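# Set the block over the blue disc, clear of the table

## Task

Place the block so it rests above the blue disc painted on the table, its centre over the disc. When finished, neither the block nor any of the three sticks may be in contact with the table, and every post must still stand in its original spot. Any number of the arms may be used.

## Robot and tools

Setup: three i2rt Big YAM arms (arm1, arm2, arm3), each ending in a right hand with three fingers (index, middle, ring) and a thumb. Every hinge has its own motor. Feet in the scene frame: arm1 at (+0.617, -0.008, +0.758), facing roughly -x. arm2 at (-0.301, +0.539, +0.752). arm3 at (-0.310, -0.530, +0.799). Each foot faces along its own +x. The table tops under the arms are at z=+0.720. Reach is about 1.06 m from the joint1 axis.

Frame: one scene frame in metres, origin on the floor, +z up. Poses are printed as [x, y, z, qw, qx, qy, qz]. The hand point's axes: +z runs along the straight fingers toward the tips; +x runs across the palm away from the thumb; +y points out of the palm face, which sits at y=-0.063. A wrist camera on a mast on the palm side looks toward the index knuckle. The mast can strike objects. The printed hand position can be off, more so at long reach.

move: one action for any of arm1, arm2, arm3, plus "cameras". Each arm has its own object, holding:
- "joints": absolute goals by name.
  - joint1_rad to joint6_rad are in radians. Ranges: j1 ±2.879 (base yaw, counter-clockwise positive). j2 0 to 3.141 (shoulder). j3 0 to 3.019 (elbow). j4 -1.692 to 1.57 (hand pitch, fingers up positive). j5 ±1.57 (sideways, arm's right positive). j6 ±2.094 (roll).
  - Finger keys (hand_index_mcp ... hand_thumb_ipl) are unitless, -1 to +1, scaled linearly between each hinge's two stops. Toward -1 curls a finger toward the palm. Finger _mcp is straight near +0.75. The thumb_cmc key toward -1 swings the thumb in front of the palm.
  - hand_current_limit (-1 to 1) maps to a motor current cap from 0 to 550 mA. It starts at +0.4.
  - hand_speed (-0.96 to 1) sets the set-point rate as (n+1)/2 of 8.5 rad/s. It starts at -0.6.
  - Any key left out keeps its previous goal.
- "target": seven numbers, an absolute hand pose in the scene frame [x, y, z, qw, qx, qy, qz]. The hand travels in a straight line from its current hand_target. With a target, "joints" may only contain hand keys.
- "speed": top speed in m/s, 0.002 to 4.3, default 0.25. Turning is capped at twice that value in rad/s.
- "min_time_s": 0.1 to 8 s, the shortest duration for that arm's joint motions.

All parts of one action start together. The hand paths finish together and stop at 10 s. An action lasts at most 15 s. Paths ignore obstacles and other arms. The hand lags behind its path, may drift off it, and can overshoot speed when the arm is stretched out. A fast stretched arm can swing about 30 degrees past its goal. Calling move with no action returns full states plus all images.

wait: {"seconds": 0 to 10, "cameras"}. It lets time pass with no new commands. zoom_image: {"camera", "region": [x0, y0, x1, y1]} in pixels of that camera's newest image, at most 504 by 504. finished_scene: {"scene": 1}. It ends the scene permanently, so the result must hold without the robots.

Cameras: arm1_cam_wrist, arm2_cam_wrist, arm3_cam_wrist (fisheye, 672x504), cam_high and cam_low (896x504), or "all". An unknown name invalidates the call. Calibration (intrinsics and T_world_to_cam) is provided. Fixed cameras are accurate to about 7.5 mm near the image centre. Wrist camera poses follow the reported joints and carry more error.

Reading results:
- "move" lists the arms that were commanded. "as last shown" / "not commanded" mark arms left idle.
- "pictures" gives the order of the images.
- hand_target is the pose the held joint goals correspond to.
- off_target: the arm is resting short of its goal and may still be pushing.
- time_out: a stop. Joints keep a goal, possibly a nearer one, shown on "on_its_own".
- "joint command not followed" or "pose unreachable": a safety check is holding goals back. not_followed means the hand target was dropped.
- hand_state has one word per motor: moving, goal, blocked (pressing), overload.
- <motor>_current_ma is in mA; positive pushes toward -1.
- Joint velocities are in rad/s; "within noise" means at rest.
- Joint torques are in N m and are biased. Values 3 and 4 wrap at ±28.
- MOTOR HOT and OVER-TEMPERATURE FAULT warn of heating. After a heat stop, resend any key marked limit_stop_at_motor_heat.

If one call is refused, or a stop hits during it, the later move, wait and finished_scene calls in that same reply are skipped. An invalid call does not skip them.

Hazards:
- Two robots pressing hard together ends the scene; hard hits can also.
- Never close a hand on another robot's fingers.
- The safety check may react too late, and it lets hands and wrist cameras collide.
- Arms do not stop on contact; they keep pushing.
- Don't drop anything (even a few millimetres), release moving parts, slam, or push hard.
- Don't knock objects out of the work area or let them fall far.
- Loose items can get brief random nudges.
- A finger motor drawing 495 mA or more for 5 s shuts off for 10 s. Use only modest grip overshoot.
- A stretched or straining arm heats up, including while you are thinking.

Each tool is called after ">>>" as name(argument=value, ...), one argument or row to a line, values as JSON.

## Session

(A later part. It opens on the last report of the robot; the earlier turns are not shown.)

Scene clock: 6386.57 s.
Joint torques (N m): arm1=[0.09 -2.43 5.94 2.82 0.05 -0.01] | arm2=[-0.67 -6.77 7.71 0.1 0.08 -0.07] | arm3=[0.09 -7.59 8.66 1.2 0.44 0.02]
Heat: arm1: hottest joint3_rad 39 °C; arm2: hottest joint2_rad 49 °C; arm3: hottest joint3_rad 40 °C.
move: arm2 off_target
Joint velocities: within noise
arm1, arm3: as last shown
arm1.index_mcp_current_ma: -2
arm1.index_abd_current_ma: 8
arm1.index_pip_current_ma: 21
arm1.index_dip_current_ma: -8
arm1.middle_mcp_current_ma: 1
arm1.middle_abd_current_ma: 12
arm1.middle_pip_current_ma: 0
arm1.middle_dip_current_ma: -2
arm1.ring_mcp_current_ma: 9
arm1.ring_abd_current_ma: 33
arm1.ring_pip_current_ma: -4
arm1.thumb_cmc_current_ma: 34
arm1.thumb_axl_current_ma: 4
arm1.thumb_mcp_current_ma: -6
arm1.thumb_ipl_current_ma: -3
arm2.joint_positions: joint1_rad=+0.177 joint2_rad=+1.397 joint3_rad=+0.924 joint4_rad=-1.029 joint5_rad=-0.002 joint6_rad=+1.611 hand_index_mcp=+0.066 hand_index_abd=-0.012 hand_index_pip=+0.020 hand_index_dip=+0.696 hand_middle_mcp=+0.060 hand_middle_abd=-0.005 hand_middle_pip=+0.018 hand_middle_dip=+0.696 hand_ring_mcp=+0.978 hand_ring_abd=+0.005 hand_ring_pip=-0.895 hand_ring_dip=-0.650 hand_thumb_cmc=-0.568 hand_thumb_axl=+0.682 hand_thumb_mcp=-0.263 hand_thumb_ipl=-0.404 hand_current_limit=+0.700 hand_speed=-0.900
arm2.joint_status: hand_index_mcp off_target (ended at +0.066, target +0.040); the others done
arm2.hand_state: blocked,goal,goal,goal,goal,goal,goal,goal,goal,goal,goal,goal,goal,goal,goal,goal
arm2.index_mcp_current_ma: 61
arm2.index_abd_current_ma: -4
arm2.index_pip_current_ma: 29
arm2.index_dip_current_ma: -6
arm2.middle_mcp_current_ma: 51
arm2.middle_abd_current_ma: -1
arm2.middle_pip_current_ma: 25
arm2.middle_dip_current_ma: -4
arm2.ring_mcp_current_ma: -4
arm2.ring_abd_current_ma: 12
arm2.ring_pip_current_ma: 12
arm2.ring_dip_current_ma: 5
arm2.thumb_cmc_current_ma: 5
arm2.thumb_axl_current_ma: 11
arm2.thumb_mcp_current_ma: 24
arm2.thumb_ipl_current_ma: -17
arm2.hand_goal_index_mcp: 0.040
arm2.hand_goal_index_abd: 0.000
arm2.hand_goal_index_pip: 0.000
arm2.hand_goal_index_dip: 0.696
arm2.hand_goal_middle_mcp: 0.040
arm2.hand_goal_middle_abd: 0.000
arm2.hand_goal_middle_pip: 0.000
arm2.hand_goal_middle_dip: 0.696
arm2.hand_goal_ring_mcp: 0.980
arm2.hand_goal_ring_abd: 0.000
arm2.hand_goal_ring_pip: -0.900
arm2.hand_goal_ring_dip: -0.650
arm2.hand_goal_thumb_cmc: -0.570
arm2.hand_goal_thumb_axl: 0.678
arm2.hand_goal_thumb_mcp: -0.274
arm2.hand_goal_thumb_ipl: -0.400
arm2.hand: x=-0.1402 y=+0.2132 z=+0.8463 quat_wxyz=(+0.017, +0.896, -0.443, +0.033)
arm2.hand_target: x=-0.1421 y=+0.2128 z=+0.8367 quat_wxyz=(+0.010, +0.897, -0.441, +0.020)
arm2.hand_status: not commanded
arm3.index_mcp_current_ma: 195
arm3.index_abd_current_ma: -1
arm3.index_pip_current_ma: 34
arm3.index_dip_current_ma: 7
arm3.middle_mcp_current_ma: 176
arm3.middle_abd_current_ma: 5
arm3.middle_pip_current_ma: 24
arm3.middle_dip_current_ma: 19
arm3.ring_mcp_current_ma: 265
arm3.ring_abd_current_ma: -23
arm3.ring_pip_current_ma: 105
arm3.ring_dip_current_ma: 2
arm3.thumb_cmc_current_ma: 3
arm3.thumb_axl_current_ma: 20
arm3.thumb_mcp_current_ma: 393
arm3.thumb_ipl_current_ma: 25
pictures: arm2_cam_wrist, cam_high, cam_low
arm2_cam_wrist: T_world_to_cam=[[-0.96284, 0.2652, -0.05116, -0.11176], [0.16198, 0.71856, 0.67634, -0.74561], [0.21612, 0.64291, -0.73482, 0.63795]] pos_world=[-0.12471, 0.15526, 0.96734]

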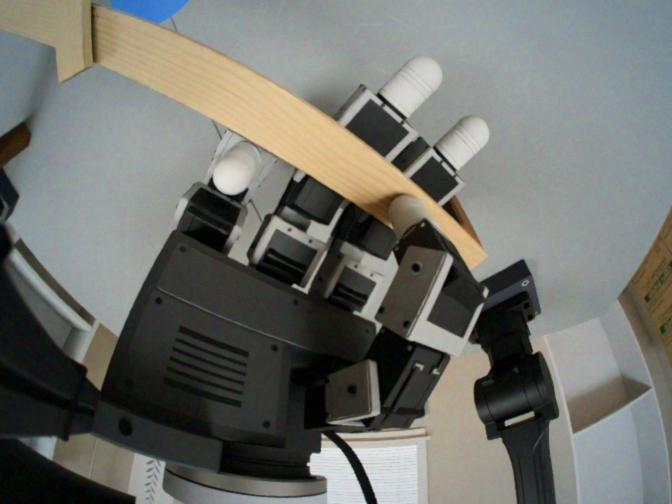

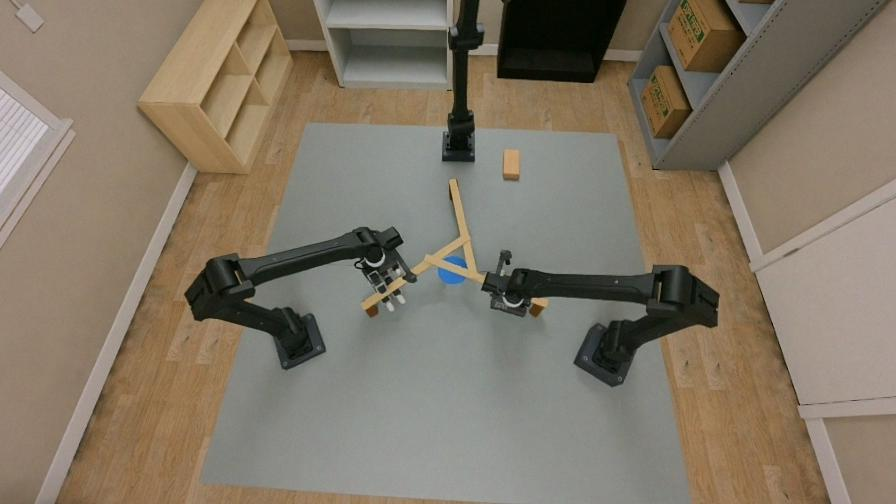

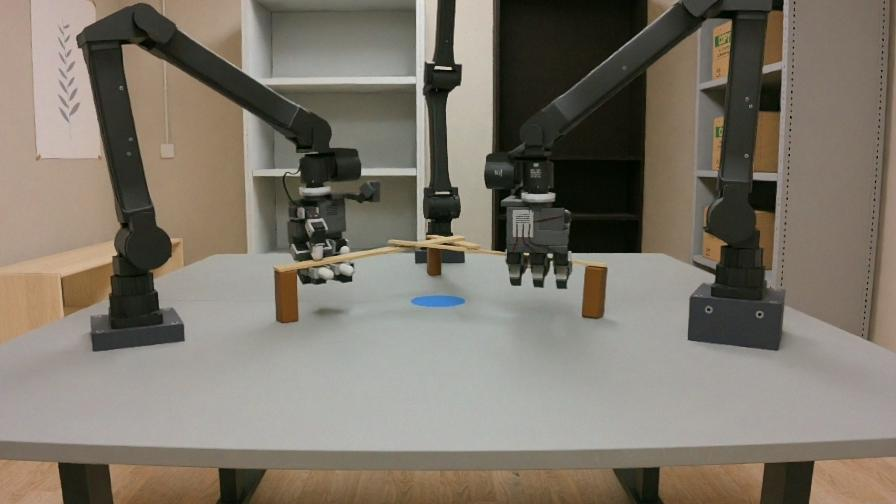

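>>> move(
  arm2={"joints": {"hand_index_mcp": 0.07, "hand_middle_mcp": 0.065, "hand_thumb_mcp": -0.25}},
)

>>> move(
  arm2={"joints": {"hand_index_mcp": 0.085, "hand_middle_mcp": 0.08, "hand_thumb_mcp": -0.22}},
  cameras=["cam_high", "cam_low"],
)

>>> zoom_image(
  camera="cam_low",
  region=[250, 240, 350, 330],
)

>>> zoom_image(
  camera="cam_low",
  region=[430, 228, 490, 258],
)

Scene clock: 6394.33 s.
Joint torques (N m): arm1=[0.09 -2.43 5.94 2.84 0.04 -0.01] | arm2=[-0.73 -6.77 7.69 0.09 0.09 -0.06] | arm3=[0.03 -7.65 8.61 1.26 0.44 0.02]
Heat: arm1: hottest joint3_rad 39 °C; arm2: hottest joint2_rad 49 °C; arm3: hottest joint3_rad 40 °C.
move: arm2 done
Joint velocities: within noise
arm1.joint_positions: joint1_rad=+0.250 joint2_rad=+1.438 joint3_rad=+2.828 joint4_rad=-1.330 joint5_rad=-0.023 joint6_rad=+1.049 hand_index_mcp=+1.000 hand_index_abd=+0.256 hand_index_pip=-0.482 hand_index_dip=+0.007 hand_middle_mcp=+0.763 hand_middle_abd=+0.145 hand_middle_pip=+0.577 hand_middle_dip=+0.696 hand_ring_mcp=+0.762 hand_ring_abd=-0.087 hand_ring_pip=+0.577 hand_ring_dip=+0.696 hand_thumb_cmc=-0.545 hand_thumb_axl=+0.683 hand_thumb_mcp=-0.784 hand_thumb_ipl=+0.168 hand_current_limit=+0.400 hand_speed=-0.600
arm1.joint_status: not commanded
arm1.hand_state: overload,goal,goal,goal,goal,goal,goal,goal,goal,blocked,goal,goal,blocked,goal,goal,goal
arm1.index_mcp_current_ma: -4
arm1.index_abd_current_ma: 6
arm1.index_pip_current_ma: 19
arm1.index_dip_current_ma: -1
arm1.middle_mcp_current_ma: 6
arm1.middle_abd_current_ma: 8
arm1.middle_pip_current_ma: 0
arm1.middle_dip_current_ma: 2
arm1.ring_mcp_current_ma: 16
arm1.ring_abd_current_ma: 31
arm1.ring_pip_current_ma: -6
arm1.ring_dip_current_ma: 12
arm1.thumb_cmc_current_ma: 32
arm1.thumb_axl_current_ma: 9
arm1.thumb_mcp_current_ma: -9
arm1.thumb_ipl_current_ma: -1
arm1.hand_goal_index_mcp: 0.754
arm1.hand_goal_index_abd: 0.250
arm1.hand_goal_index_pip: -0.500
arm1.hand_goal_index_dip: 0.000
arm1.hand_goal_middle_mcp: 0.754
arm1.hand_goal_middle_abd: 0.140
arm1.hand_goal_middle_pip: 0.576
arm1.hand_goal_middle_dip: 0.696
arm1.hand_goal_ring_mcp: 0.754
arm1.hand_goal_ring_abd: -0.140
arm1.hand_goal_ring_pip: 0.576
arm1.hand_goal_ring_dip: 0.696
arm1.hand_goal_thumb_cmc: -0.570
arm1.hand_goal_thumb_axl: 0.678
arm1.hand_goal_thumb_mcp: -0.780
arm1.hand_goal_thumb_ipl: 0.168
arm1.hand: x=+0.2486 y=-0.0272 z=+1.6844 quat_wxyz=(+0.722, +0.274, -0.631, -0.082)
arm1.hand_target: x=+0.2482 y=-0.0274 z=+1.6884 quat_wxyz=(+0.727, +0.272, -0.626, -0.083)
arm1.hand_status: not commanded
arm2.joint_positions: joint1_rad=+0.177 joint2_rad=+1.397 joint3_rad=+0.924 joint4_rad=-1.029 joint5_rad=-0.002 joint6_rad=+1.611 hand_index_mcp=+0.081 hand_index_abd=-0.006 hand_index_pip=+0.011 hand_index_dip=+0.696 hand_middle_mcp=+0.073 hand_middle_abd=+0.001 hand_middle_pip=+0.011 hand_middle_dip=+0.701 hand_ring_mcp=+0.978 hand_ring_abd=+0.005 hand_ring_pip=-0.895 hand_ring_dip=-0.650 hand_thumb_cmc=-0.568 hand_thumb_axl=+0.681 hand_thumb_mcp=-0.256 hand_thumb_ipl=-0.405 hand_current_limit=+0.700 hand_speed=-0.900
arm2.joint_status: all done
arm2.hand_state: goal,goal,goal,goal,goal,goal,goal,goal,goal,goal,goal,goal,goal,goal,goal,goal
arm2.index_mcp_current_ma: 17
arm2.index_abd_current_ma: 0
arm2.index_pip_current_ma: 11
arm2.index_dip_current_ma: -6
arm2.middle_mcp_current_ma: 20
arm2.middle_abd_current_ma: 5
arm2.middle_pip_current_ma: 12
arm2.middle_dip_current_ma: 0
arm2.ring_mcp_current_ma: -4
arm2.ring_abd_current_ma: 15
arm2.ring_pip_current_ma: 13
arm2.ring_dip_current_ma: 4
arm2.thumb_cmc_current_ma: 10
arm2.thumb_axl_current_ma: 11
arm2.thumb_mcp_current_ma: -19
arm2.thumb_ipl_current_ma: -15
arm2.hand_goal_index_mcp: 0.070
arm2.hand_goal_index_abd: 0.000
arm2.hand_goal_index_pip: 0.000
arm2.hand_goal_index_dip: 0.696
arm2.hand_goal_middle_mcp: 0.066
arm2.hand_goal_middle_abd: 0.000
arm2.hand_goal_middle_pip: 0.000
arm2.hand_goal_middle_dip: 0.696
arm2.hand_goal_ring_mcp: 0.980
arm2.hand_goal_ring_abd: 0.000
arm2.hand_goal_ring_pip: -0.900
arm2.hand_goal_ring_dip: -0.650
arm2.hand_goal_thumb_cmc: -0.570
arm2.hand_goal_thumb_axl: 0.678
arm2.hand_goal_thumb_mcp: -0.250
arm2.hand_goal_thumb_ipl: -0.400
arm2.hand: x=-0.1402 y=+0.2132 z=+0.8461 quat_wxyz=(+0.016, +0.896, -0.443, +0.033)
arm2.hand_target: x=-0.1422 y=+0.2128 z=+0.8367 quat_wxyz=(+0.010, +0.897, -0.441, +0.020)
arm2.hand_status: not commanded
arm3.joint_positions: joint1_rad=+0.205 joint2_rad=+1.487 joint3_rad=+0.843 joint4_rad=-0.911 joint5_rad=-0.001 joint6_rad=+1.519 hand_index_mcp=+0.043 hand_index_abd=-0.015 hand_index_pip=+0.032 hand_index_dip=+0.697 hand_middle_mcp=+0.017 hand_middle_abd=-0.011 hand_middle_pip=+0.022 hand_middle_dip=+0.694 hand_ring_mcp=-0.015 hand_ring_abd=-0.021 hand_ring_pip=+0.016 hand_ring_dip=+0.694 hand_thumb_cmc=-0.565 hand_thumb_axl=+0.685 hand_thumb_mcp=-0.230 hand_thumb_ipl=-0.332 hand_current_limit=+0.700 hand_speed=-0.600
arm3.joint_status: not commanded
arm3.hand_state: blocked,goal,blocked,goal,blocked,goal,blocked,goal,blocked,blocked,blocked,goal,goal,goal,blocked,goal
arm3.index_mcp_current_ma: 188
arm3.index_abd_current_ma: -1
arm3.index_pip_current_ma: 45
arm3.index_dip_current_ma: -1
arm3.middle_mcp_current_ma: 184
arm3.middle_abd_current_ma: -10
arm3.middle_pip_current_ma: 40
arm3.middle_dip_current_ma: 9
arm3.ring_mcp_current_ma: 275
arm3.ring_abd_current_ma: -11
arm3.ring_pip_current_ma: 119
arm3.ring_dip_current_ma: -4
arm3.thumb_cmc_current_ma: 7
arm3.thumb_axl_current_ma: 19
arm3.thumb_mcp_current_ma: 400
arm3.thumb_ipl_current_ma: 28
arm3.hand_goal_index_mcp: -0.062
arm3.hand_goal_index_abd: 0.000
arm3.hand_goal_index_pip: 0.000
arm3.hand_goal_index_dip: 0.696
arm3.hand_goal_middle_mcp: -0.088
arm3.hand_goal_middle_abd: 0.000
arm3.hand_goal_middle_pip: -0.014
arm3.hand_goal_middle_dip: 0.696
arm3.hand_goal_ring_mcp: -0.170
arm3.hand_goal_ring_abd: 0.000
arm3.hand_goal_ring_pip: -0.058
arm3.hand_goal_ring_dip: 0.696
arm3.hand_goal_thumb_cmc: -0.570
arm3.hand_goal_thumb_axl: 0.678
arm3.hand_goal_thumb_mcp: -0.392
arm3.hand_goal_thumb_ipl: -0.344
arm3.hand: x=-0.1174 y=-0.2267 z=+0.8340 quat_wxyz=(-0.004, +0.796, +0.605, +0.004)
arm3.hand_target: x=-0.1170 y=-0.2205 z=+0.8341 quat_wxyz=(-0.009, +0.796, +0.605, +0.012)
arm3.hand_status: not commanded
pictures: none

Scene clock: 6394.97 s.
Joint torques (N m): arm1=[0.09 -2.43 5.93 2.82 0.05 -0.01] | arm2=[-0.73 -7.18 7.66 0.09 0.09 -0.06] | arm3=[-0.15 -7.53 8.66 1.2 0.45 0.03]
Heat: arm1: hottest joint3_rad 39 °C; arm2: hottest joint2_rad 49 °C; arm3: hottest joint3_rad 40 °C.
move: arm2 done
Joint velocities: within noise
arm1, arm3: as last shown
arm1.index_mcp_current_ma: -5
arm1.index_abd_current_ma: 4
arm1.index_pip_current_ma: 20
arm1.index_dip_current_ma: -2
arm1.middle_mcp_current_ma: 3
arm1.middle_abd_current_ma: 14
arm1.middle_pip_current_ma: 4
arm1.ring_mcp_current_ma: 9
arm1.ring_abd_current_ma: 25
arm1.ring_pip_current_ma: -8
arm1.ring_dip_current_ma: 7
arm1.thumb_cmc_current_ma: 33
arm1.thumb_axl_current_ma: 8
arm1.thumb_mcp_current_ma: -10
arm1.thumb_ipl_current_ma: -3
arm2.joint_positions: joint1_rad=+0.177 joint2_rad=+1.401 joint3_rad=+0.924 joint4_rad=-1.029 joint5_rad=-0.002 joint6_rad=+1.611 hand_index_mcp=+0.093 hand_index_abd=-0.005 hand_index_pip=+0.011 hand_index_dip=+0.696 hand_middle_mcp=+0.087 hand_middle_abd=+0.002 hand_middle_pip=+0.011 hand_middle_dip=+0.701 hand_ring_mcp=+0.978 hand_ring_abd=+0.005 hand_ring_pip=-0.895 hand_ring_dip=-0.650 hand_thumb_cmc=-0.568 hand_thumb_axl=+0.681 hand_thumb_mcp=-0.227 hand_thumb_ipl=-0.400 hand_current_limit=+0.700 hand_speed=-0.900
arm2.joint_status: all done
arm2.hand_state: goal,goal,goal,goal,goal,goal,goal,goal,goal,goal,goal,goal,goal,goal,goal,goal
arm2.index_mcp_current_ma: 14
arm2.index_abd_current_ma: -3
arm2.index_pip_current_ma: 13
arm2.index_dip_current_ma: -9
arm2.middle_mcp_current_ma: 19
arm2.middle_abd_current_ma: 3
arm2.middle_pip_current_ma: 9
arm2.middle_dip_current_ma: 3
arm2.ring_mcp_current_ma: -3
arm2.ring_abd_current_ma: 17
arm2.ring_pip_current_ma: 17
arm2.ring_dip_current_ma: 2
arm2.thumb_cmc_current_ma: 10
arm2.thumb_axl_current_ma: 6
arm2.thumb_mcp_current_ma: -21
arm2.thumb_ipl_current_ma: -9
arm2.hand_goal_index_mcp: 0.086
arm2.hand_goal_index_abd: 0.000
arm2.hand_goal_index_pip: 0.000
arm2.hand_goal_index_dip: 0.696
arm2.hand_goal_middle_mcp: 0.080
arm2.hand_goal_middle_abd: 0.000
arm2.hand_goal_middle_pip: 0.000
arm2.hand_goal_middle_dip: 0.696
arm2.hand_goal_ring_mcp: 0.980
arm2.hand_goal_ring_abd: 0.000
arm2.hand_goal_ring_pip: -0.900
arm2.hand_goal_ring_dip: -0.650
arm2.hand_goal_thumb_cmc: -0.570
arm2.hand_goal_thumb_axl: 0.678
arm2.hand_goal_thumb_mcp: -0.220
arm2.hand_goal_thumb_ipl: -0.400
arm2.hand: x=-0.1403 y=+0.2133 z=+0.8449 quat_wxyz=(+0.016, +0.896, -0.443, +0.032)
arm2.hand_target: x=-0.1422 y=+0.2128 z=+0.8367 quat_wxyz=(+0.010, +0.897, -0.441, +0.020)
arm2.hand_status: not commanded
arm3.index_mcp_current_ma: 198
arm3.index_abd_current_ma: -13
arm3.index_pip_current_ma: 41
arm3.index_dip_current_ma: 14
arm3.middle_mcp_current_ma: 166
arm3.middle_abd_current_ma: -17
arm3.middle_dip_current_ma: 4
arm3.ring_mcp_current_ma: 298
arm3.ring_abd_current_ma: -18
arm3.ring_pip_current_ma: 105
arm3.ring_dip_current_ma: -10
arm3.thumb_cmc_current_ma: 10
arm3.thumb_axl_current_ma: 14
arm3.thumb_mcp_current_ma: 410
arm3.thumb_ipl_current_ma: 15

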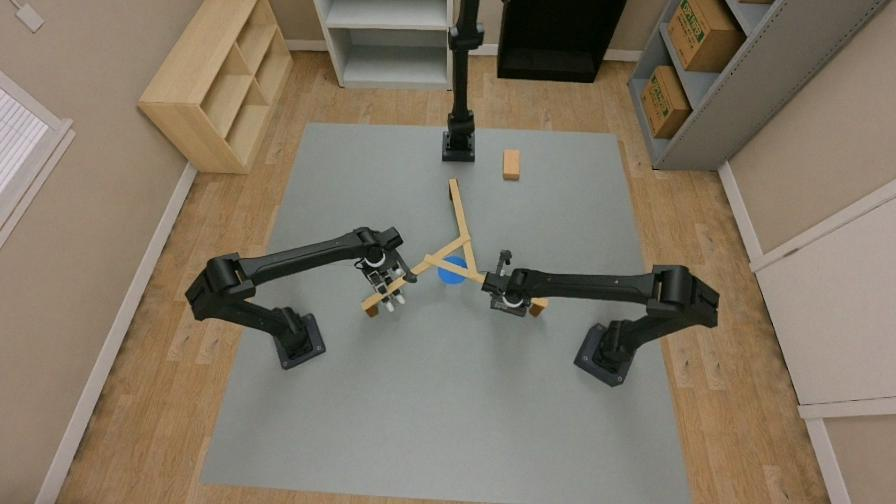

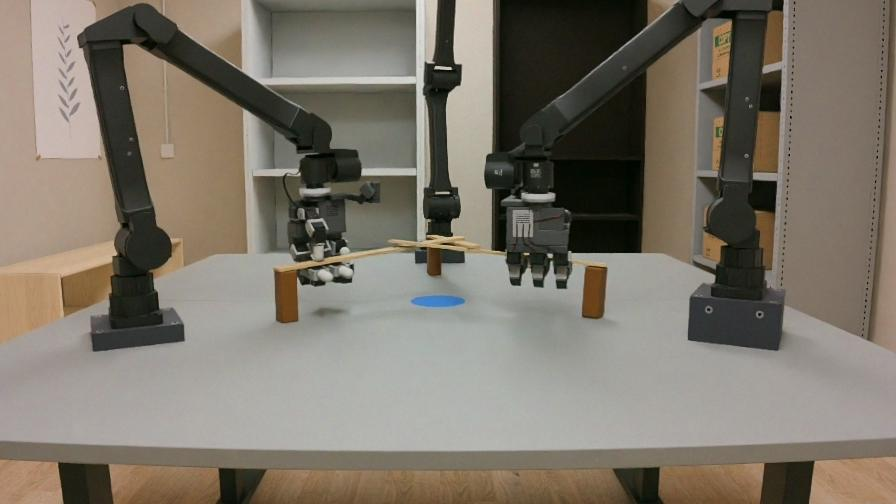

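Scaled by 5.040 from the camera's image (finer frame: 1280x720).

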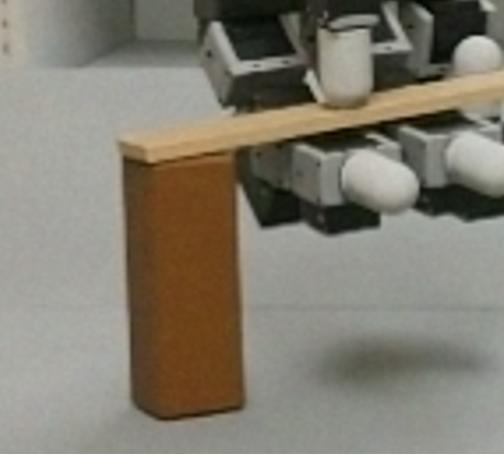

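Scaled by 8.400 from the camera's image (finer frame: 1280x720).

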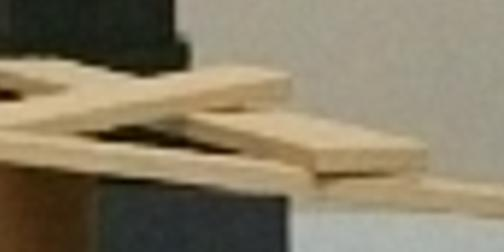

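>>> move(
  arm2={"joints": {"hand_index_mcp": 0.13, "hand_middle_mcp": 0.13, "hand_thumb_mcp": -0.12}},
)

>>> move(
  arm2={"joints": {"hand_index_mcp": 0.245, "hand_middle_mcp": 0.245, "hand_index_pip": -0.19, "hand_middle_pip": -0.19, "hand_thumb_mcp": 0.12, "hand_speed": -0.85}},
  cameras=["cam_high", "cam_low", "arm2_cam_wrist"],
)

>>> zoom_image(
  camera="cam_low",
  region=[250, 240, 350, 330],
)

>>> zoom_image(
  camera="cam_low",
  region=[430, 228, 490, 258],
)

Scene clock: 6406.67 s.
Joint torques (N m): arm1=[0.09 -2.43 5.94 2.84 0.05 -0.01] | arm2=[-0.73 -7.18 7.69 0.09 0.09 -0.06] | arm3=[-0.09 -7.71 8.64 1.2 0.45 0.03]
Heat: arm1: hottest joint3_rad 39 °C; arm2: hottest joint2_rad 49 °C; arm3: hottest joint3_rad 40 °C.
move: arm2 done
Joint velocities: within noise
arm1, arm3: as last shown
arm1.index_mcp_current_ma: -2
arm1.index_abd_current_ma: 1
arm1.index_pip_current_ma: 17
arm1.index_dip_current_ma: -1
arm1.middle_mcp_current_ma: 8
arm1.middle_abd_current_ma: 11
arm1.middle_pip_current_ma: 3
arm1.middle_dip_current_ma: -6
arm1.ring_mcp_current_ma: 4
arm1.ring_abd_current_ma: 33
arm1.ring_pip_current_ma: -7
arm1.ring_dip_current_ma: 11
arm1.thumb_cmc_current_ma: 37
arm1.thumb_axl_current_ma: 10
arm1.thumb_mcp_current_ma: -12
arm1.thumb_ipl_current_ma: -7
arm2.joint_positions: joint1_rad=+0.177 joint2_rad=+1.401 joint3_rad=+0.924 joint4_rad=-1.029 joint5_rad=-0.002 joint6_rad=+1.611 hand_index_mcp=+0.137 hand_index_abd=-0.005 hand_index_pip=+0.011 hand_index_dip=+0.696 hand_middle_mcp=+0.137 hand_middle_abd=+0.002 hand_middle_pip=+0.011 hand_middle_dip=+0.701 hand_ring_mcp=+0.978 hand_ring_abd=+0.005 hand_ring_pip=-0.895 hand_ring_dip=-0.650 hand_thumb_cmc=-0.568 hand_thumb_axl=+0.681 hand_thumb_mcp=-0.129 hand_thumb_ipl=-0.402 hand_current_limit=+0.700 hand_speed=-0.900
arm2.joint_status: all done
arm2.hand_state: goal,goal,goal,goal,goal,goal,goal,goal,goal,goal,goal,goal,goal,goal,goal,goal
arm2.index_mcp_current_ma: 14
arm2.index_abd_current_ma: 1
arm2.index_pip_current_ma: 14
arm2.index_dip_current_ma: -7
arm2.middle_mcp_current_ma: 14
arm2.middle_abd_current_ma: 3
arm2.middle_pip_current_ma: 8
arm2.middle_dip_current_ma: -2
arm2.ring_mcp_current_ma: -4
arm2.ring_abd_current_ma: 15
arm2.ring_pip_current_ma: 11
arm2.ring_dip_current_ma: 2
arm2.thumb_cmc_current_ma: 8
arm2.thumb_axl_current_ma: 8
arm2.thumb_mcp_current_ma: -21
arm2.thumb_ipl_current_ma: -10
arm2.hand_goal_index_mcp: 0.130
arm2.hand_goal_index_abd: 0.000
arm2.hand_goal_index_pip: 0.000
arm2.hand_goal_index_dip: 0.696
arm2.hand_goal_middle_mcp: 0.130
arm2.hand_goal_middle_abd: 0.000
arm2.hand_goal_middle_pip: 0.000
arm2.hand_goal_middle_dip: 0.696
arm2.hand_goal_ring_mcp: 0.980
arm2.hand_goal_ring_abd: 0.000
arm2.hand_goal_ring_pip: -0.900
arm2.hand_goal_ring_dip: -0.650
arm2.hand_goal_thumb_cmc: -0.570
arm2.hand_goal_thumb_axl: 0.678
arm2.hand_goal_thumb_mcp: -0.120
arm2.hand_goal_thumb_ipl: -0.400
arm2.hand: x=-0.1403 y=+0.2133 z=+0.8449 quat_wxyz=(+0.016, +0.896, -0.443, +0.032)
arm2.hand_target: x=-0.1422 y=+0.2128 z=+0.8367 quat_wxyz=(+0.010, +0.897, -0.441, +0.020)
arm2.hand_status: not commanded
arm3.index_mcp_current_ma: 178
arm3.index_abd_current_ma: -11
arm3.index_pip_current_ma: 27
arm3.index_dip_current_ma: 0
arm3.middle_mcp_current_ma: 169
arm3.middle_abd_current_ma: -6
arm3.middle_pip_current_ma: 41
arm3.middle_dip_current_ma: 13
arm3.ring_mcp_current_ma: 284
arm3.ring_abd_current_ma: -17
arm3.ring_pip_current_ma: 106
arm3.ring_dip_current_ma: -4
arm3.thumb_cmc_current_ma: 5
arm3.thumb_axl_current_ma: 20
arm3.thumb_mcp_current_ma: 412
arm3.thumb_ipl_current_ma: 5
pictures: none

Scene clock: 6407.67 s.
Joint torques (N m): arm1=[0.09 -2.37 5.96 2.84 0.04 -0.01] | arm2=[-0.73 -7.18 7.65 0.1 0.08 -0.06] | arm3=[-0.09 -7.71 8.65 1.25 0.44 0.02]
Heat: arm1: hottest joint3_rad 39 °C; arm2: hottest joint2_rad 49 °C; arm3: hottest joint3_rad 40 °C.
move: arm2 done
Joint velocities: within noise
arm1, arm3: as last shown
arm1.index_mcp_current_ma: -4
arm1.index_abd_current_ma: 8
arm1.index_pip_current_ma: 23
arm1.index_dip_current_ma: 5
arm1.middle_abd_current_ma: 16
arm1.middle_pip_current_ma: 4
arm1.middle_dip_current_ma: 5
arm1.ring_mcp_current_ma: 9
arm1.ring_abd_current_ma: 25
arm1.ring_pip_current_ma: -3
arm1.ring_dip_current_ma: 13
arm1.thumb_cmc_current_ma: 34
arm1.thumb_axl_current_ma: 8
arm1.thumb_mcp_current_ma: -13
arm1.thumb_ipl_current_ma: 5
arm2.joint_positions: joint1_rad=+0.177 joint2_rad=+1.401 joint3_rad=+0.924 joint4_rad=-1.029 joint5_rad=-0.002 joint6_rad=+1.611 hand_index_mcp=+0.252 hand_index_abd=-0.005 hand_index_pip=-0.181 hand_index_dip=+0.696 hand_middle_mcp=+0.253 hand_middle_abd=+0.002 hand_middle_pip=-0.181 hand_middle_dip=+0.701 hand_ring_mcp=+0.978 hand_ring_abd=+0.005 hand_ring_pip=-0.895 hand_ring_dip=-0.650 hand_thumb_cmc=-0.568 hand_thumb_axl=+0.681 hand_thumb_mcp=+0.109 hand_thumb_ipl=-0.404 hand_current_limit=+0.700 hand_speed=-0.850
arm2.joint_status: all done
arm2.hand_state: goal,goal,goal,goal,goal,goal,goal,goal,goal,goal,goal,goal,goal,goal,goal,goal
arm2.index_mcp_current_ma: 9
arm2.index_abd_current_ma: 1
arm2.index_pip_current_ma: 13
arm2.index_dip_current_ma: -8
arm2.middle_mcp_current_ma: 18
arm2.middle_abd_current_ma: 6
arm2.middle_pip_current_ma: 1
arm2.middle_dip_current_ma: 0
arm2.ring_mcp_current_ma: -4
arm2.ring_abd_current_ma: 12
arm2.ring_pip_current_ma: 12
arm2.ring_dip_current_ma: -1
arm2.thumb_cmc_current_ma: 7
arm2.thumb_axl_current_ma: 7
arm2.thumb_mcp_current_ma: -32
arm2.thumb_ipl_current_ma: -12
arm2.hand_goal_index_mcp: 0.246
arm2.hand_goal_index_abd: 0.000
arm2.hand_goal_index_pip: -0.190
arm2.hand_goal_index_dip: 0.696
arm2.hand_goal_middle_mcp: 0.246
arm2.hand_goal_middle_abd: 0.000
arm2.hand_goal_middle_pip: -0.190
arm2.hand_goal_middle_dip: 0.696
arm2.hand_goal_ring_mcp: 0.980
arm2.hand_goal_ring_abd: 0.000
arm2.hand_goal_ring_pip: -0.900
arm2.hand_goal_ring_dip: -0.650
arm2.hand_goal_thumb_cmc: -0.570
arm2.hand_goal_thumb_axl: 0.678
arm2.hand_goal_thumb_mcp: 0.120
arm2.hand_goal_thumb_ipl: -0.400
arm2.hand: x=-0.1403 y=+0.2133 z=+0.8449 quat_wxyz=(+0.016, +0.896, -0.443, +0.032)
arm2.hand_target: x=-0.1422 y=+0.2128 z=+0.8367 quat_wxyz=(+0.010, +0.897, -0.441, +0.020)
arm2.hand_status: not commanded
arm3.index_mcp_current_ma: 188
arm3.index_abd_current_ma: -26
arm3.index_pip_current_ma: 38
arm3.index_dip_current_ma: -1
arm3.middle_mcp_current_ma: 175
arm3.middle_abd_current_ma: -14
arm3.middle_pip_current_ma: 50
arm3.middle_dip_current_ma: 11
arm3.ring_mcp_current_ma: 294
arm3.ring_abd_current_ma: -21
arm3.ring_pip_current_ma: 119
arm3.ring_dip_current_ma: 2
arm3.thumb_cmc_current_ma: 13
arm3.thumb_axl_current_ma: 9
arm3.thumb_mcp_current_ma: 395
arm3.thumb_ipl_current_ma: 19
pictures: arm2_cam_wrist, cam_high, cam_low
arm2_cam_wrist: T_world_to_cam=[[-0.96295, 0.2654, -0.04779, -0.11487], [0.16378, 0.71637, 0.67823, -0.74561], [0.21424, 0.64527, -0.7333, 0.63486]] pos_world=[-0.12451, 0.15496, 0.96575]

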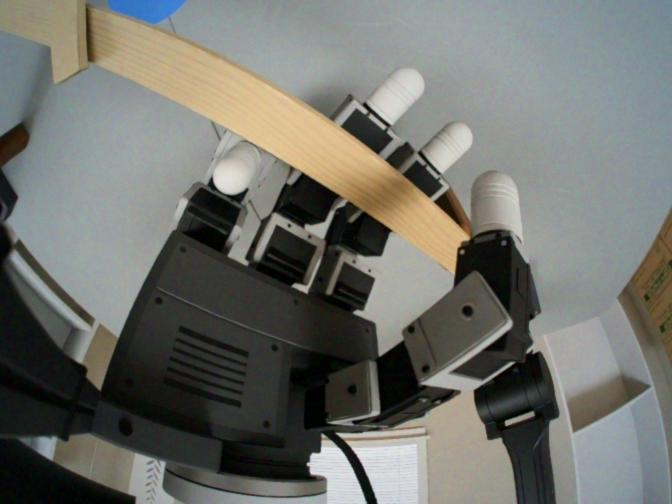

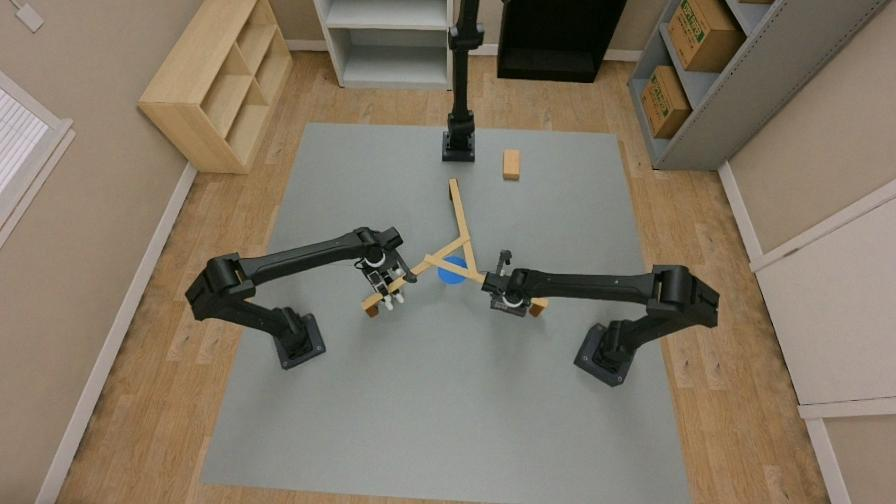

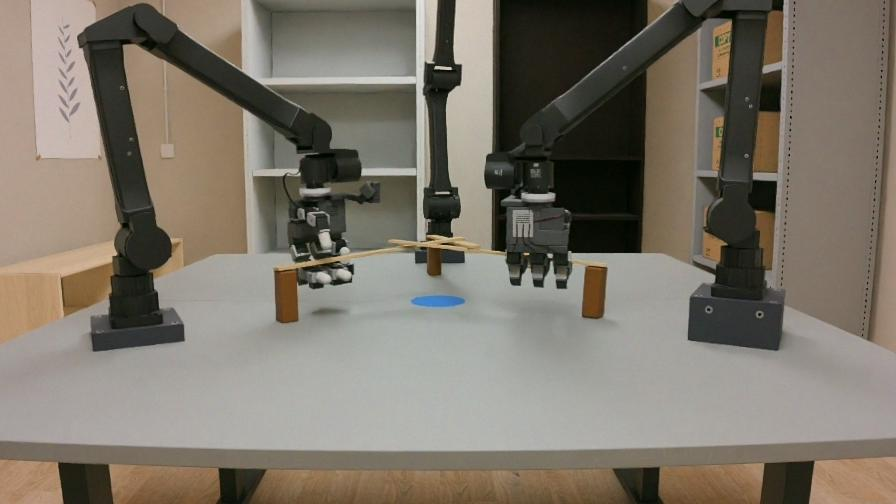

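Scaled by 5.040 from the camera's image (finer frame: 1280x720).

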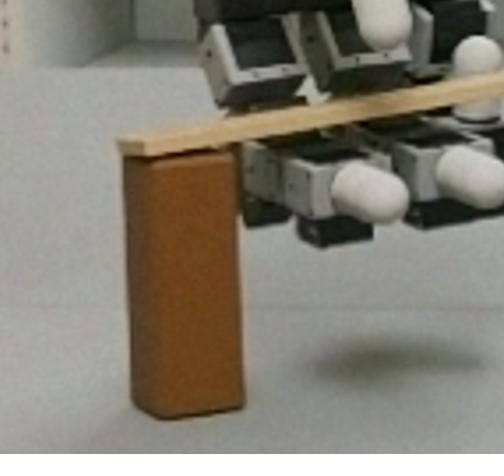

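Scaled by 8.400 from the camera's image (finer frame: 1280x720).

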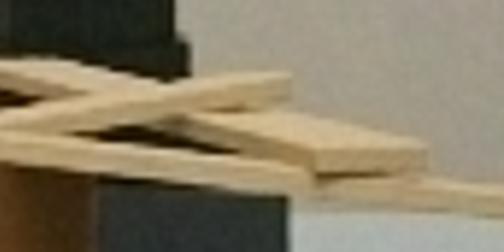

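>>> move(
  arm2={"target": [-0.130, 0.2215, 0.8345, 0.0128, 0.8973, -0.4415, 0.026], "speed": 0.04},
  cameras=["cam_high", "cam_low", "arm2_cam_wrist"],
)

>>> zoom_image(
  camera="cam_low",
  region=[250, 240, 350, 330],
)

>>> zoom_image(
  camera="cam_low",
  region=[430, 228, 490, 258],
)

Scene clock: 6441.33 s.
Joint torques (N m): arm1=[0.15 -2.43 5.96 2.82 0.04 -0.01] | arm2=[-0.03 -7.47 7.01 0.53 0.19 0.18] | arm3=[0.15 -7.47 8.68 1.17 0.44 0.02]
Heat: arm1: hottest joint3_rad 39 °C; arm2: hottest joint2_rad 49 °C; arm3: hottest joint3_rad 40 °C.
move: arm2 off_target
Joint velocities: within noise
arm1, arm3: as last shown
arm1.index_mcp_current_ma: -1
arm1.index_abd_current_ma: 6
arm1.index_dip_current_ma: 2
arm1.middle_mcp_current_ma: -2
arm1.middle_abd_current_ma: 8
arm1.middle_pip_current_ma: -3
arm1.middle_dip_current_ma: 1
arm1.ring_mcp_current_ma: 13
arm1.ring_abd_current_ma: 29
arm1.ring_dip_current_ma: 10
arm1.thumb_cmc_current_ma: 33
arm1.thumb_mcp_current_ma: -11
arm1.thumb_ipl_current_ma: 4
arm2.joint_positions: joint1_rad=+0.208 joint2_rad=+1.401 joint3_rad=+0.924 joint4_rad=-1.020 joint5_rad=-0.002 joint6_rad=+1.626 hand_index_mcp=+0.252 hand_index_abd=-0.005 hand_index_pip=-0.181 hand_index_dip=+0.696 hand_middle_mcp=+0.253 hand_middle_abd=+0.002 hand_middle_pip=-0.181 hand_middle_dip=+0.701 hand_ring_mcp=+0.978 hand_ring_abd=+0.005 hand_ring_pip=-0.895 hand_ring_dip=-0.650 hand_thumb_cmc=-0.568 hand_thumb_axl=+0.681 hand_thumb_mcp=+0.109 hand_thumb_ipl=-0.404 hand_current_limit=+0.700 hand_speed=-0.850
arm2.joint_status: not commanded
arm2.hand_state: goal,goal,goal,goal,goal,goal,goal,goal,goal,goal,goal,goal,goal,goal,goal,goal
arm2.index_mcp_current_ma: 10
arm2.index_abd_current_ma: 0
arm2.index_pip_current_ma: 12
arm2.index_dip_current_ma: -6
arm2.middle_mcp_current_ma: 18
arm2.middle_abd_current_ma: 5
arm2.middle_pip_current_ma: 4
arm2.middle_dip_current_ma: 0
arm2.ring_mcp_current_ma: 1
arm2.ring_abd_current_ma: 13
arm2.ring_pip_current_ma: 15
arm2.ring_dip_current_ma: -1
arm2.thumb_cmc_current_ma: 7
arm2.thumb_axl_current_ma: 7
arm2.thumb_mcp_current_ma: -32
arm2.thumb_ipl_current_ma: -10
arm2.hand_goal_index_mcp: 0.246
arm2.hand_goal_index_abd: 0.000
arm2.hand_goal_index_pip: -0.190
arm2.hand_goal_index_dip: 0.696
arm2.hand_goal_middle_mcp: 0.246
arm2.hand_goal_middle_abd: 0.000
arm2.hand_goal_middle_pip: -0.190
arm2.hand_goal_middle_dip: 0.696
arm2.hand_goal_ring_mcp: 0.980
arm2.hand_goal_ring_abd: 0.000
arm2.hand_goal_ring_pip: -0.900
arm2.hand_goal_ring_dip: -0.650
arm2.hand_goal_thumb_cmc: -0.570
arm2.hand_goal_thumb_axl: 0.678
arm2.hand_goal_thumb_mcp: 0.120
arm2.hand_goal_thumb_ipl: -0.400
arm2.hand: x=-0.1292 y=+0.2181 z=+0.8447 quat_wxyz=(+0.017, +0.899, -0.436, +0.036)
arm2.hand_target: x=-0.1301 y=+0.2217 z=+0.8347 quat_wxyz=(+0.013, +0.897, -0.441, +0.026)
arm2.hand_status: off_target (0.011 m and 1.4 deg from the pose sent, 0.017 m and 0.8 deg at the start)
arm3.index_mcp_current_ma: 192
arm3.index_abd_current_ma: -19
arm3.index_pip_current_ma: 42
arm3.index_dip_current_ma: 7
arm3.middle_mcp_current_ma: 179
arm3.middle_abd_current_ma: 3
arm3.middle_pip_current_ma: 44
arm3.middle_dip_current_ma: 10
arm3.ring_mcp_current_ma: 289
arm3.ring_abd_current_ma: -29
arm3.ring_pip_current_ma: 125
arm3.ring_dip_current_ma: -13
arm3.thumb_cmc_current_ma: 3
arm3.thumb_axl_current_ma: 20
arm3.thumb_mcp_current_ma: 409
arm3.thumb_ipl_current_ma: 25
pictures: arm2_cam_wrist, cam_high, cam_low
arm2_cam_wrist: T_world_to_cam=[[-0.96679, 0.24948, -0.05548, -0.09607], [0.14783, 0.72295, 0.6749, -0.75145], [0.20848, 0.64428, -0.73582, 0.63089]] pos_world=[-0.11332, 0.16076, 0.96604]

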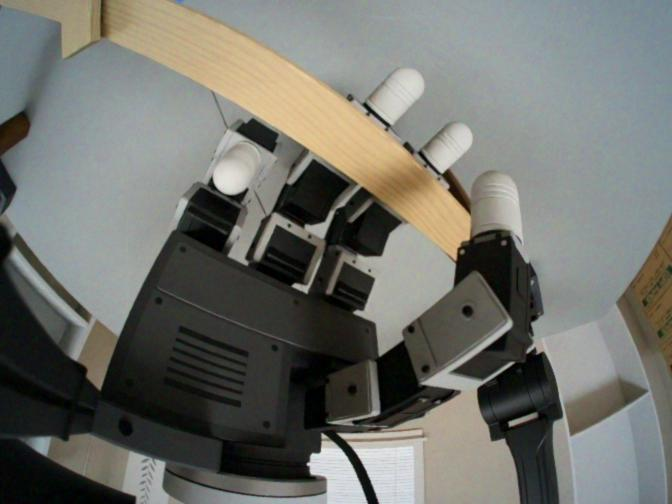

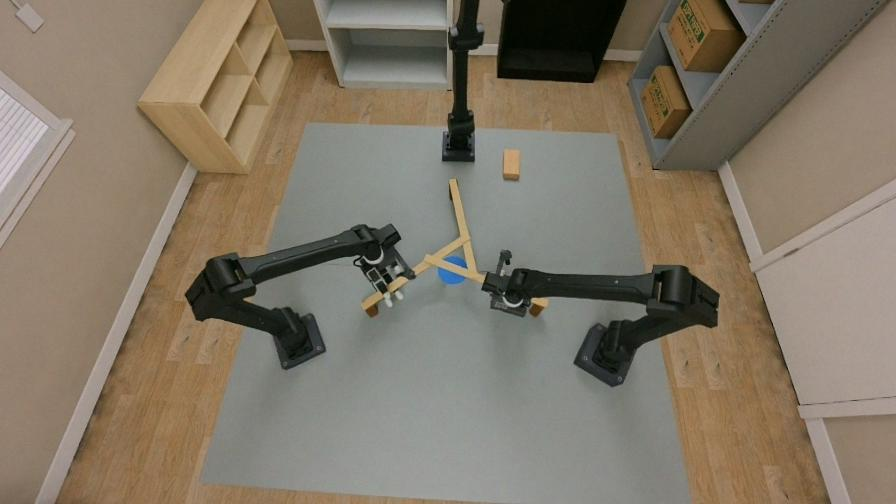

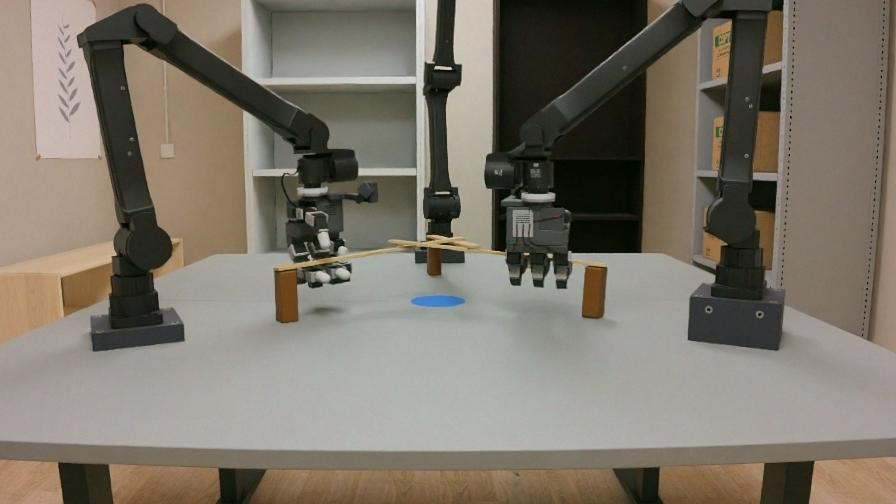

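Scaled by 5.040 from the camera's image (finer frame: 1280x720).

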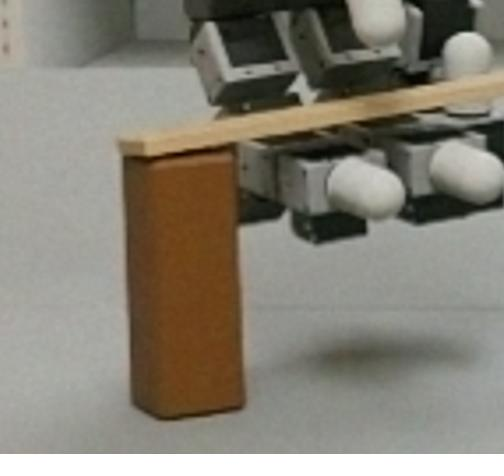

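Scaled by 8.400 from the camera's image (finer frame: 1280x720).

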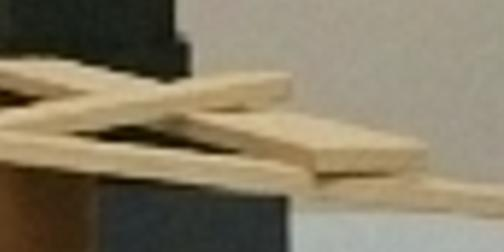

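>>> move(
  arm2={"target": [-0.104, 0.238, 0.8345, 0.0128, 0.8973, -0.4415, 0.026], "speed": 0.05},
  cameras=["cam_low", "arm2_cam_wrist"],
)

>>> move(
  arm2={"target": [-0.040, 0.286, 0.84, 0, 0.8973, -0.4415, 0], "speed": 0.1},
  cameras=["cam_high", "cam_low", "arm2_cam_wrist"],
)

>>> zoom_image(
  camera="cam_low",
  region=[250, 240, 350, 330],
)

>>> zoom_image(
  camera="cam_low",
  region=[430, 228, 490, 258],
)

Scene clock: 6452.60 s.
Joint torques (N m): arm1=[0.15 -2.43 5.94 2.84 0.04 -0.01] | arm2=[-0.03 -7.3 8.13 0.47 0.25 0.18] | arm3=[0.03 -7.77 8.68 1.26 0.44 0.03]
Heat: arm1: hottest joint3_rad 39 °C; arm2: hottest joint2_rad 49 °C; arm3: hottest joint3_rad 40 °C.
move: arm2 done
Joint velocities: within noise
arm1, arm3: as last shown
arm1.index_mcp_current_ma: -6
arm1.index_abd_current_ma: 8
arm1.index_pip_current_ma: 16
arm1.index_dip_current_ma: -5
arm1.middle_mcp_current_ma: 8
arm1.middle_abd_current_ma: 16
arm1.middle_pip_current_ma: 0
arm1.middle_dip_current_ma: -4
arm1.ring_mcp_current_ma: 10
arm1.ring_abd_current_ma: 24
arm1.ring_pip_current_ma: -14
arm1.ring_dip_current_ma: 16
arm1.thumb_cmc_current_ma: 37
arm1.thumb_axl_current_ma: 6
arm1.thumb_mcp_current_ma: -9
arm1.thumb_ipl_current_ma: -5
arm2.joint_positions: joint1_rad=+0.289 joint2_rad=+1.414 joint3_rad=+0.924 joint4_rad=-1.020 joint5_rad=+0.001 joint6_rad=+1.707 hand_index_mcp=+0.252 hand_index_abd=-0.005 hand_index_pip=-0.181 hand_index_dip=+0.696 hand_middle_mcp=+0.253 hand_middle_abd=+0.002 hand_middle_pip=-0.181 hand_middle_dip=+0.701 hand_ring_mcp=+0.978 hand_ring_abd=+0.005 hand_ring_pip=-0.895 hand_ring_dip=-0.650 hand_thumb_cmc=-0.568 hand_thumb_axl=+0.681 hand_thumb_mcp=+0.109 hand_thumb_ipl=-0.404 hand_current_limit=+0.700 hand_speed=-0.850
arm2.joint_status: not commanded
arm2.hand_state: goal,goal,goal,goal,goal,goal,goal,goal,goal,goal,goal,goal,goal,goal,goal,goal
arm2.index_mcp_current_ma: 11
arm2.index_abd_current_ma: -2
arm2.index_pip_current_ma: 11
arm2.index_dip_current_ma: -6
arm2.middle_mcp_current_ma: 17
arm2.middle_abd_current_ma: 4
arm2.middle_pip_current_ma: 9
arm2.middle_dip_current_ma: 0
arm2.ring_mcp_current_ma: -6
arm2.ring_abd_current_ma: 14
arm2.ring_pip_current_ma: 11
arm2.ring_dip_current_ma: 4
arm2.thumb_cmc_current_ma: 10
arm2.thumb_axl_current_ma: 11
arm2.thumb_mcp_current_ma: -27
arm2.thumb_ipl_current_ma: -12
arm2.hand_goal_index_mcp: 0.246
arm2.hand_goal_index_abd: 0.000
arm2.hand_goal_index_pip: -0.190
arm2.hand_goal_index_dip: 0.696
arm2.hand_goal_middle_mcp: 0.246
arm2.hand_goal_middle_abd: 0.000
arm2.hand_goal_middle_pip: -0.190
arm2.hand_goal_middle_dip: 0.696
arm2.hand_goal_ring_mcp: 0.980
arm2.hand_goal_ring_abd: 0.000
arm2.hand_goal_ring_pip: -0.900
arm2.hand_goal_ring_dip: -0.650
arm2.hand_goal_thumb_cmc: -0.570
arm2.hand_goal_thumb_axl: 0.678
arm2.hand_goal_thumb_mcp: 0.120
arm2.hand_goal_thumb_ipl: -0.400
arm2.hand: x=-0.1076 y=+0.2394 z=+0.8402 quat_wxyz=(+0.013, +0.899, -0.436, +0.030)
arm2.hand_target: x=-0.1040 y=+0.2382 z=+0.8345 quat_wxyz=(+0.013, +0.897, -0.441, +0.026)
arm2.hand_status: done (0.007 m and 0.9 deg from the pose sent, 0.034 m and 1.4 deg at the start)
arm3.index_mcp_current_ma: 174
arm3.index_abd_current_ma: -2
arm3.index_pip_current_ma: 41
arm3.index_dip_current_ma: 9
arm3.middle_mcp_current_ma: 184
arm3.middle_abd_current_ma: -12
arm3.middle_pip_current_ma: 37
arm3.middle_dip_current_ma: 13
arm3.ring_mcp_current_ma: 303
arm3.ring_abd_current_ma: -17
arm3.ring_pip_current_ma: 108
arm3.ring_dip_current_ma: 0
arm3.thumb_cmc_current_ma: 14
arm3.thumb_axl_current_ma: 23
arm3.thumb_mcp_current_ma: 407
arm3.thumb_ipl_current_ma: 21
pictures: arm2_cam_wrist, cam_low
arm2_cam_wrist: T_world_to_cam=[[-0.96719, 0.24981, -0.0462, -0.08861], [0.15224, 0.71552, 0.6818, -0.77055], [0.20337, 0.6524, -0.73008, 0.60196]] pos_world=[-0.09082, 0.18076, 0.96075]

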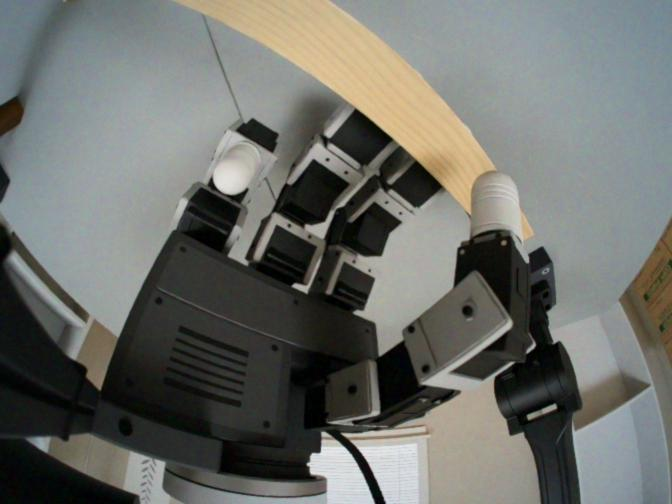

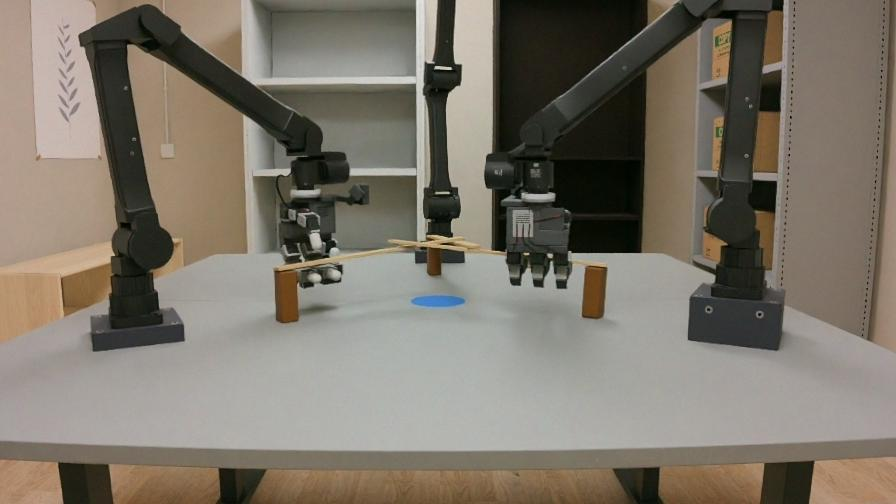

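Scene clock: 6454.10 s.
Joint torques (N m): arm1=[0.09 -2.43 5.96 2.84 0.05 -0.01] | arm2=[-0.38 -8.23 10.28 -0.36 0.08 0.2] | arm3=[0.03 -7.59 8.69 1.24 0.45 0.03]
Heat: arm1: hottest joint3_rad 39 °C; arm2: hottest joint2_rad 49 °C; arm3: hottest joint3_rad 40 °C.
move: arm2 off_target
Joint velocities: within noise
arm1, arm3: as last shown
arm1.index_mcp_current_ma: -4
arm1.index_abd_current_ma: 5
arm1.index_pip_current_ma: 17
arm1.index_dip_current_ma: -1
arm1.middle_mcp_current_ma: 3
arm1.middle_abd_current_ma: 14
arm1.middle_pip_current_ma: 2
arm1.middle_dip_current_ma: -1
arm1.ring_mcp_current_ma: 11
arm1.ring_abd_current_ma: 32
arm1.ring_pip_current_ma: -4
arm1.ring_dip_current_ma: 8
arm1.thumb_cmc_current_ma: 32
arm1.thumb_axl_current_ma: 12
arm1.thumb_mcp_current_ma: -11
arm1.thumb_ipl_current_ma: -2
arm2.joint_positions: joint1_rad=+0.484 joint2_rad=+1.491 joint3_rad=+0.993 joint4_rad=-1.082 joint5_rad=-0.005 joint6_rad=+1.897 hand_index_mcp=+0.252 hand_index_abd=-0.006 hand_index_pip=-0.181 hand_index_dip=+0.696 hand_middle_mcp=+0.253 hand_middle_abd=-0.005 hand_middle_pip=-0.181 hand_middle_dip=+0.701 hand_ring_mcp=+0.978 hand_ring_abd=+0.005 hand_ring_pip=-0.895 hand_ring_dip=-0.650 hand_thumb_cmc=-0.572 hand_thumb_axl=+0.681 hand_thumb_mcp=+0.109 hand_thumb_ipl=-0.404 hand_current_limit=+0.700 hand_speed=-0.850
arm2.joint_status: not commanded
arm2.hand_state: goal,goal,goal,goal,goal,goal,goal,goal,goal,goal,goal,goal,goal,goal,goal,goal
arm2.index_mcp_current_ma: 17
arm2.index_abd_current_ma: 3
arm2.index_pip_current_ma: 11
arm2.index_dip_current_ma: -5
arm2.middle_mcp_current_ma: 17
arm2.middle_abd_current_ma: -1
arm2.middle_pip_current_ma: 6
arm2.middle_dip_current_ma: 2
arm2.ring_mcp_current_ma: -1
arm2.ring_abd_current_ma: 14
arm2.ring_pip_current_ma: 9
arm2.ring_dip_current_ma: 7
arm2.thumb_cmc_current_ma: 2
arm2.thumb_axl_current_ma: 7
arm2.thumb_mcp_current_ma: -29
arm2.thumb_ipl_current_ma: -18
arm2.hand_goal_index_mcp: 0.246
arm2.hand_goal_index_abd: 0.000
arm2.hand_goal_index_pip: -0.190
arm2.hand_goal_index_dip: 0.696
arm2.hand_goal_middle_mcp: 0.246
arm2.hand_goal_middle_abd: 0.000
arm2.hand_goal_middle_pip: -0.190
arm2.hand_goal_middle_dip: 0.696
arm2.hand_goal_ring_mcp: 0.980
arm2.hand_goal_ring_abd: 0.000
arm2.hand_goal_ring_pip: -0.900
arm2.hand_goal_ring_dip: -0.650
arm2.hand_goal_thumb_cmc: -0.570
arm2.hand_goal_thumb_axl: 0.678
arm2.hand_goal_thumb_mcp: 0.120
arm2.hand_goal_thumb_ipl: -0.400
arm2.hand: x=-0.0518 y=+0.2924 z=+0.8365 quat_wxyz=(+0.000, +0.901, -0.434, -0.003)
arm2.hand_target: x=-0.0402 y=+0.2862 z=+0.8399 quat_wxyz=(+0.000, +0.897, -0.441, +0.000)
arm2.hand_status: off_target (0.014 m and 1.0 deg from the pose sent, 0.082 m and 3.9 deg at the start)
arm3.index_mcp_current_ma: 183
arm3.index_abd_current_ma: -6
arm3.index_pip_current_ma: 34
arm3.index_dip_current_ma: 6
arm3.middle_mcp_current_ma: 181
arm3.middle_abd_current_ma: -9
arm3.middle_pip_current_ma: 30
arm3.middle_dip_current_ma: 1
arm3.ring_mcp_current_ma: 283
arm3.ring_abd_current_ma: -10
arm3.ring_pip_current_ma: 115
arm3.ring_dip_current_ma: -4
arm3.thumb_cmc_current_ma: 10
arm3.thumb_axl_current_ma: 9
arm3.thumb_mcp_current_ma: 415
arm3.thumb_ipl_current_ma: 9
pictures: arm2_cam_wrist, cam_high, cam_low
arm2_cam_wrist: T_world_to_cam=[[-0.96896, 0.24681, 0.01436, -0.09795], [0.18366, 0.67972, 0.7101, -0.82592], [0.1655, 0.69069, -0.70395, 0.51836]] pos_world=[-0.02901, 0.22754, 0.95279]

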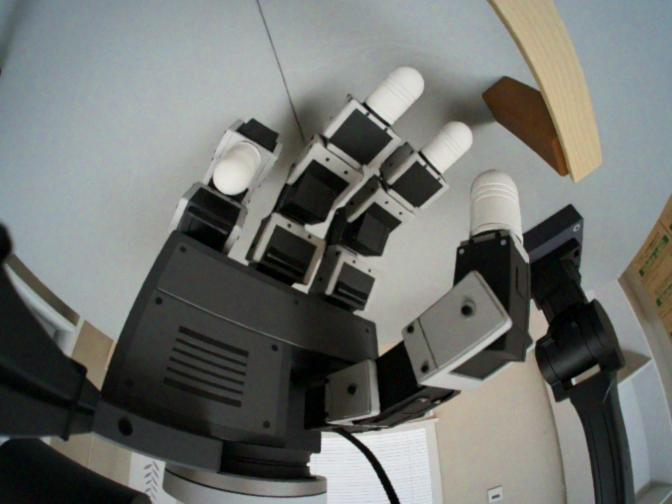

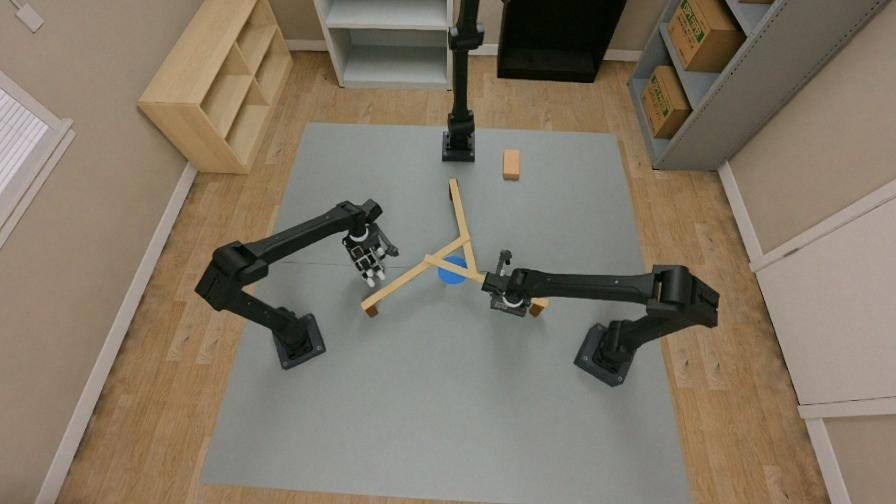

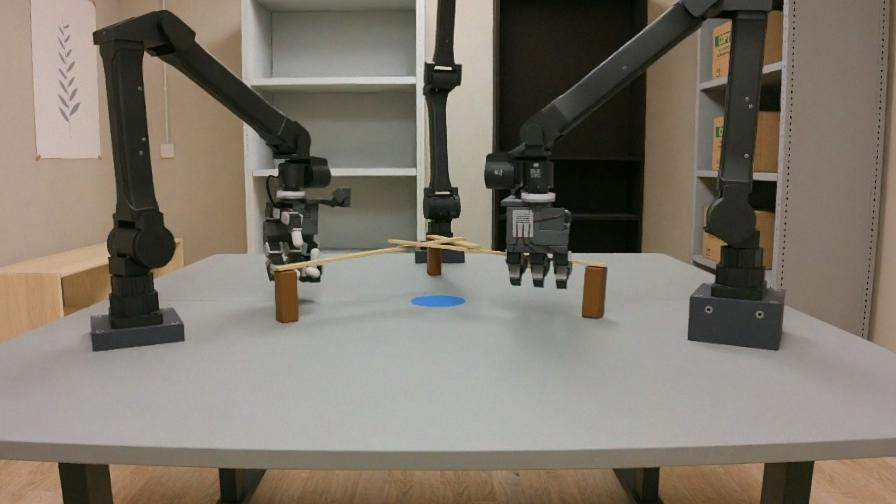

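Scaled by 5.040 from the camera's image (finer frame: 1280x720).

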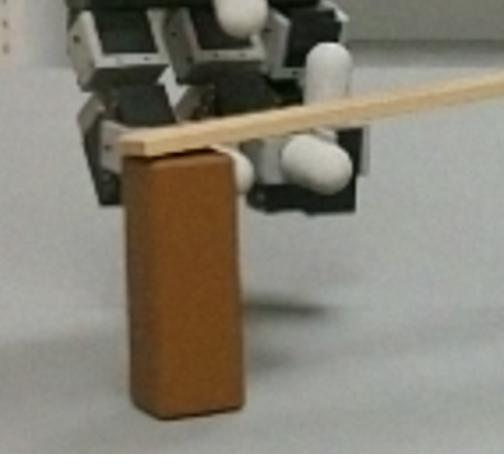

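Scaled by 8.400 from the camera's image (finer frame: 1280x720).

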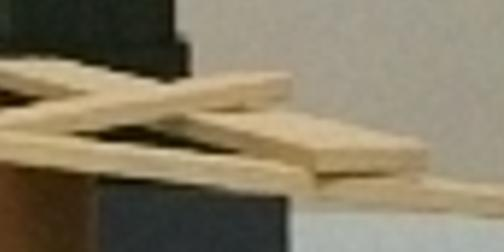

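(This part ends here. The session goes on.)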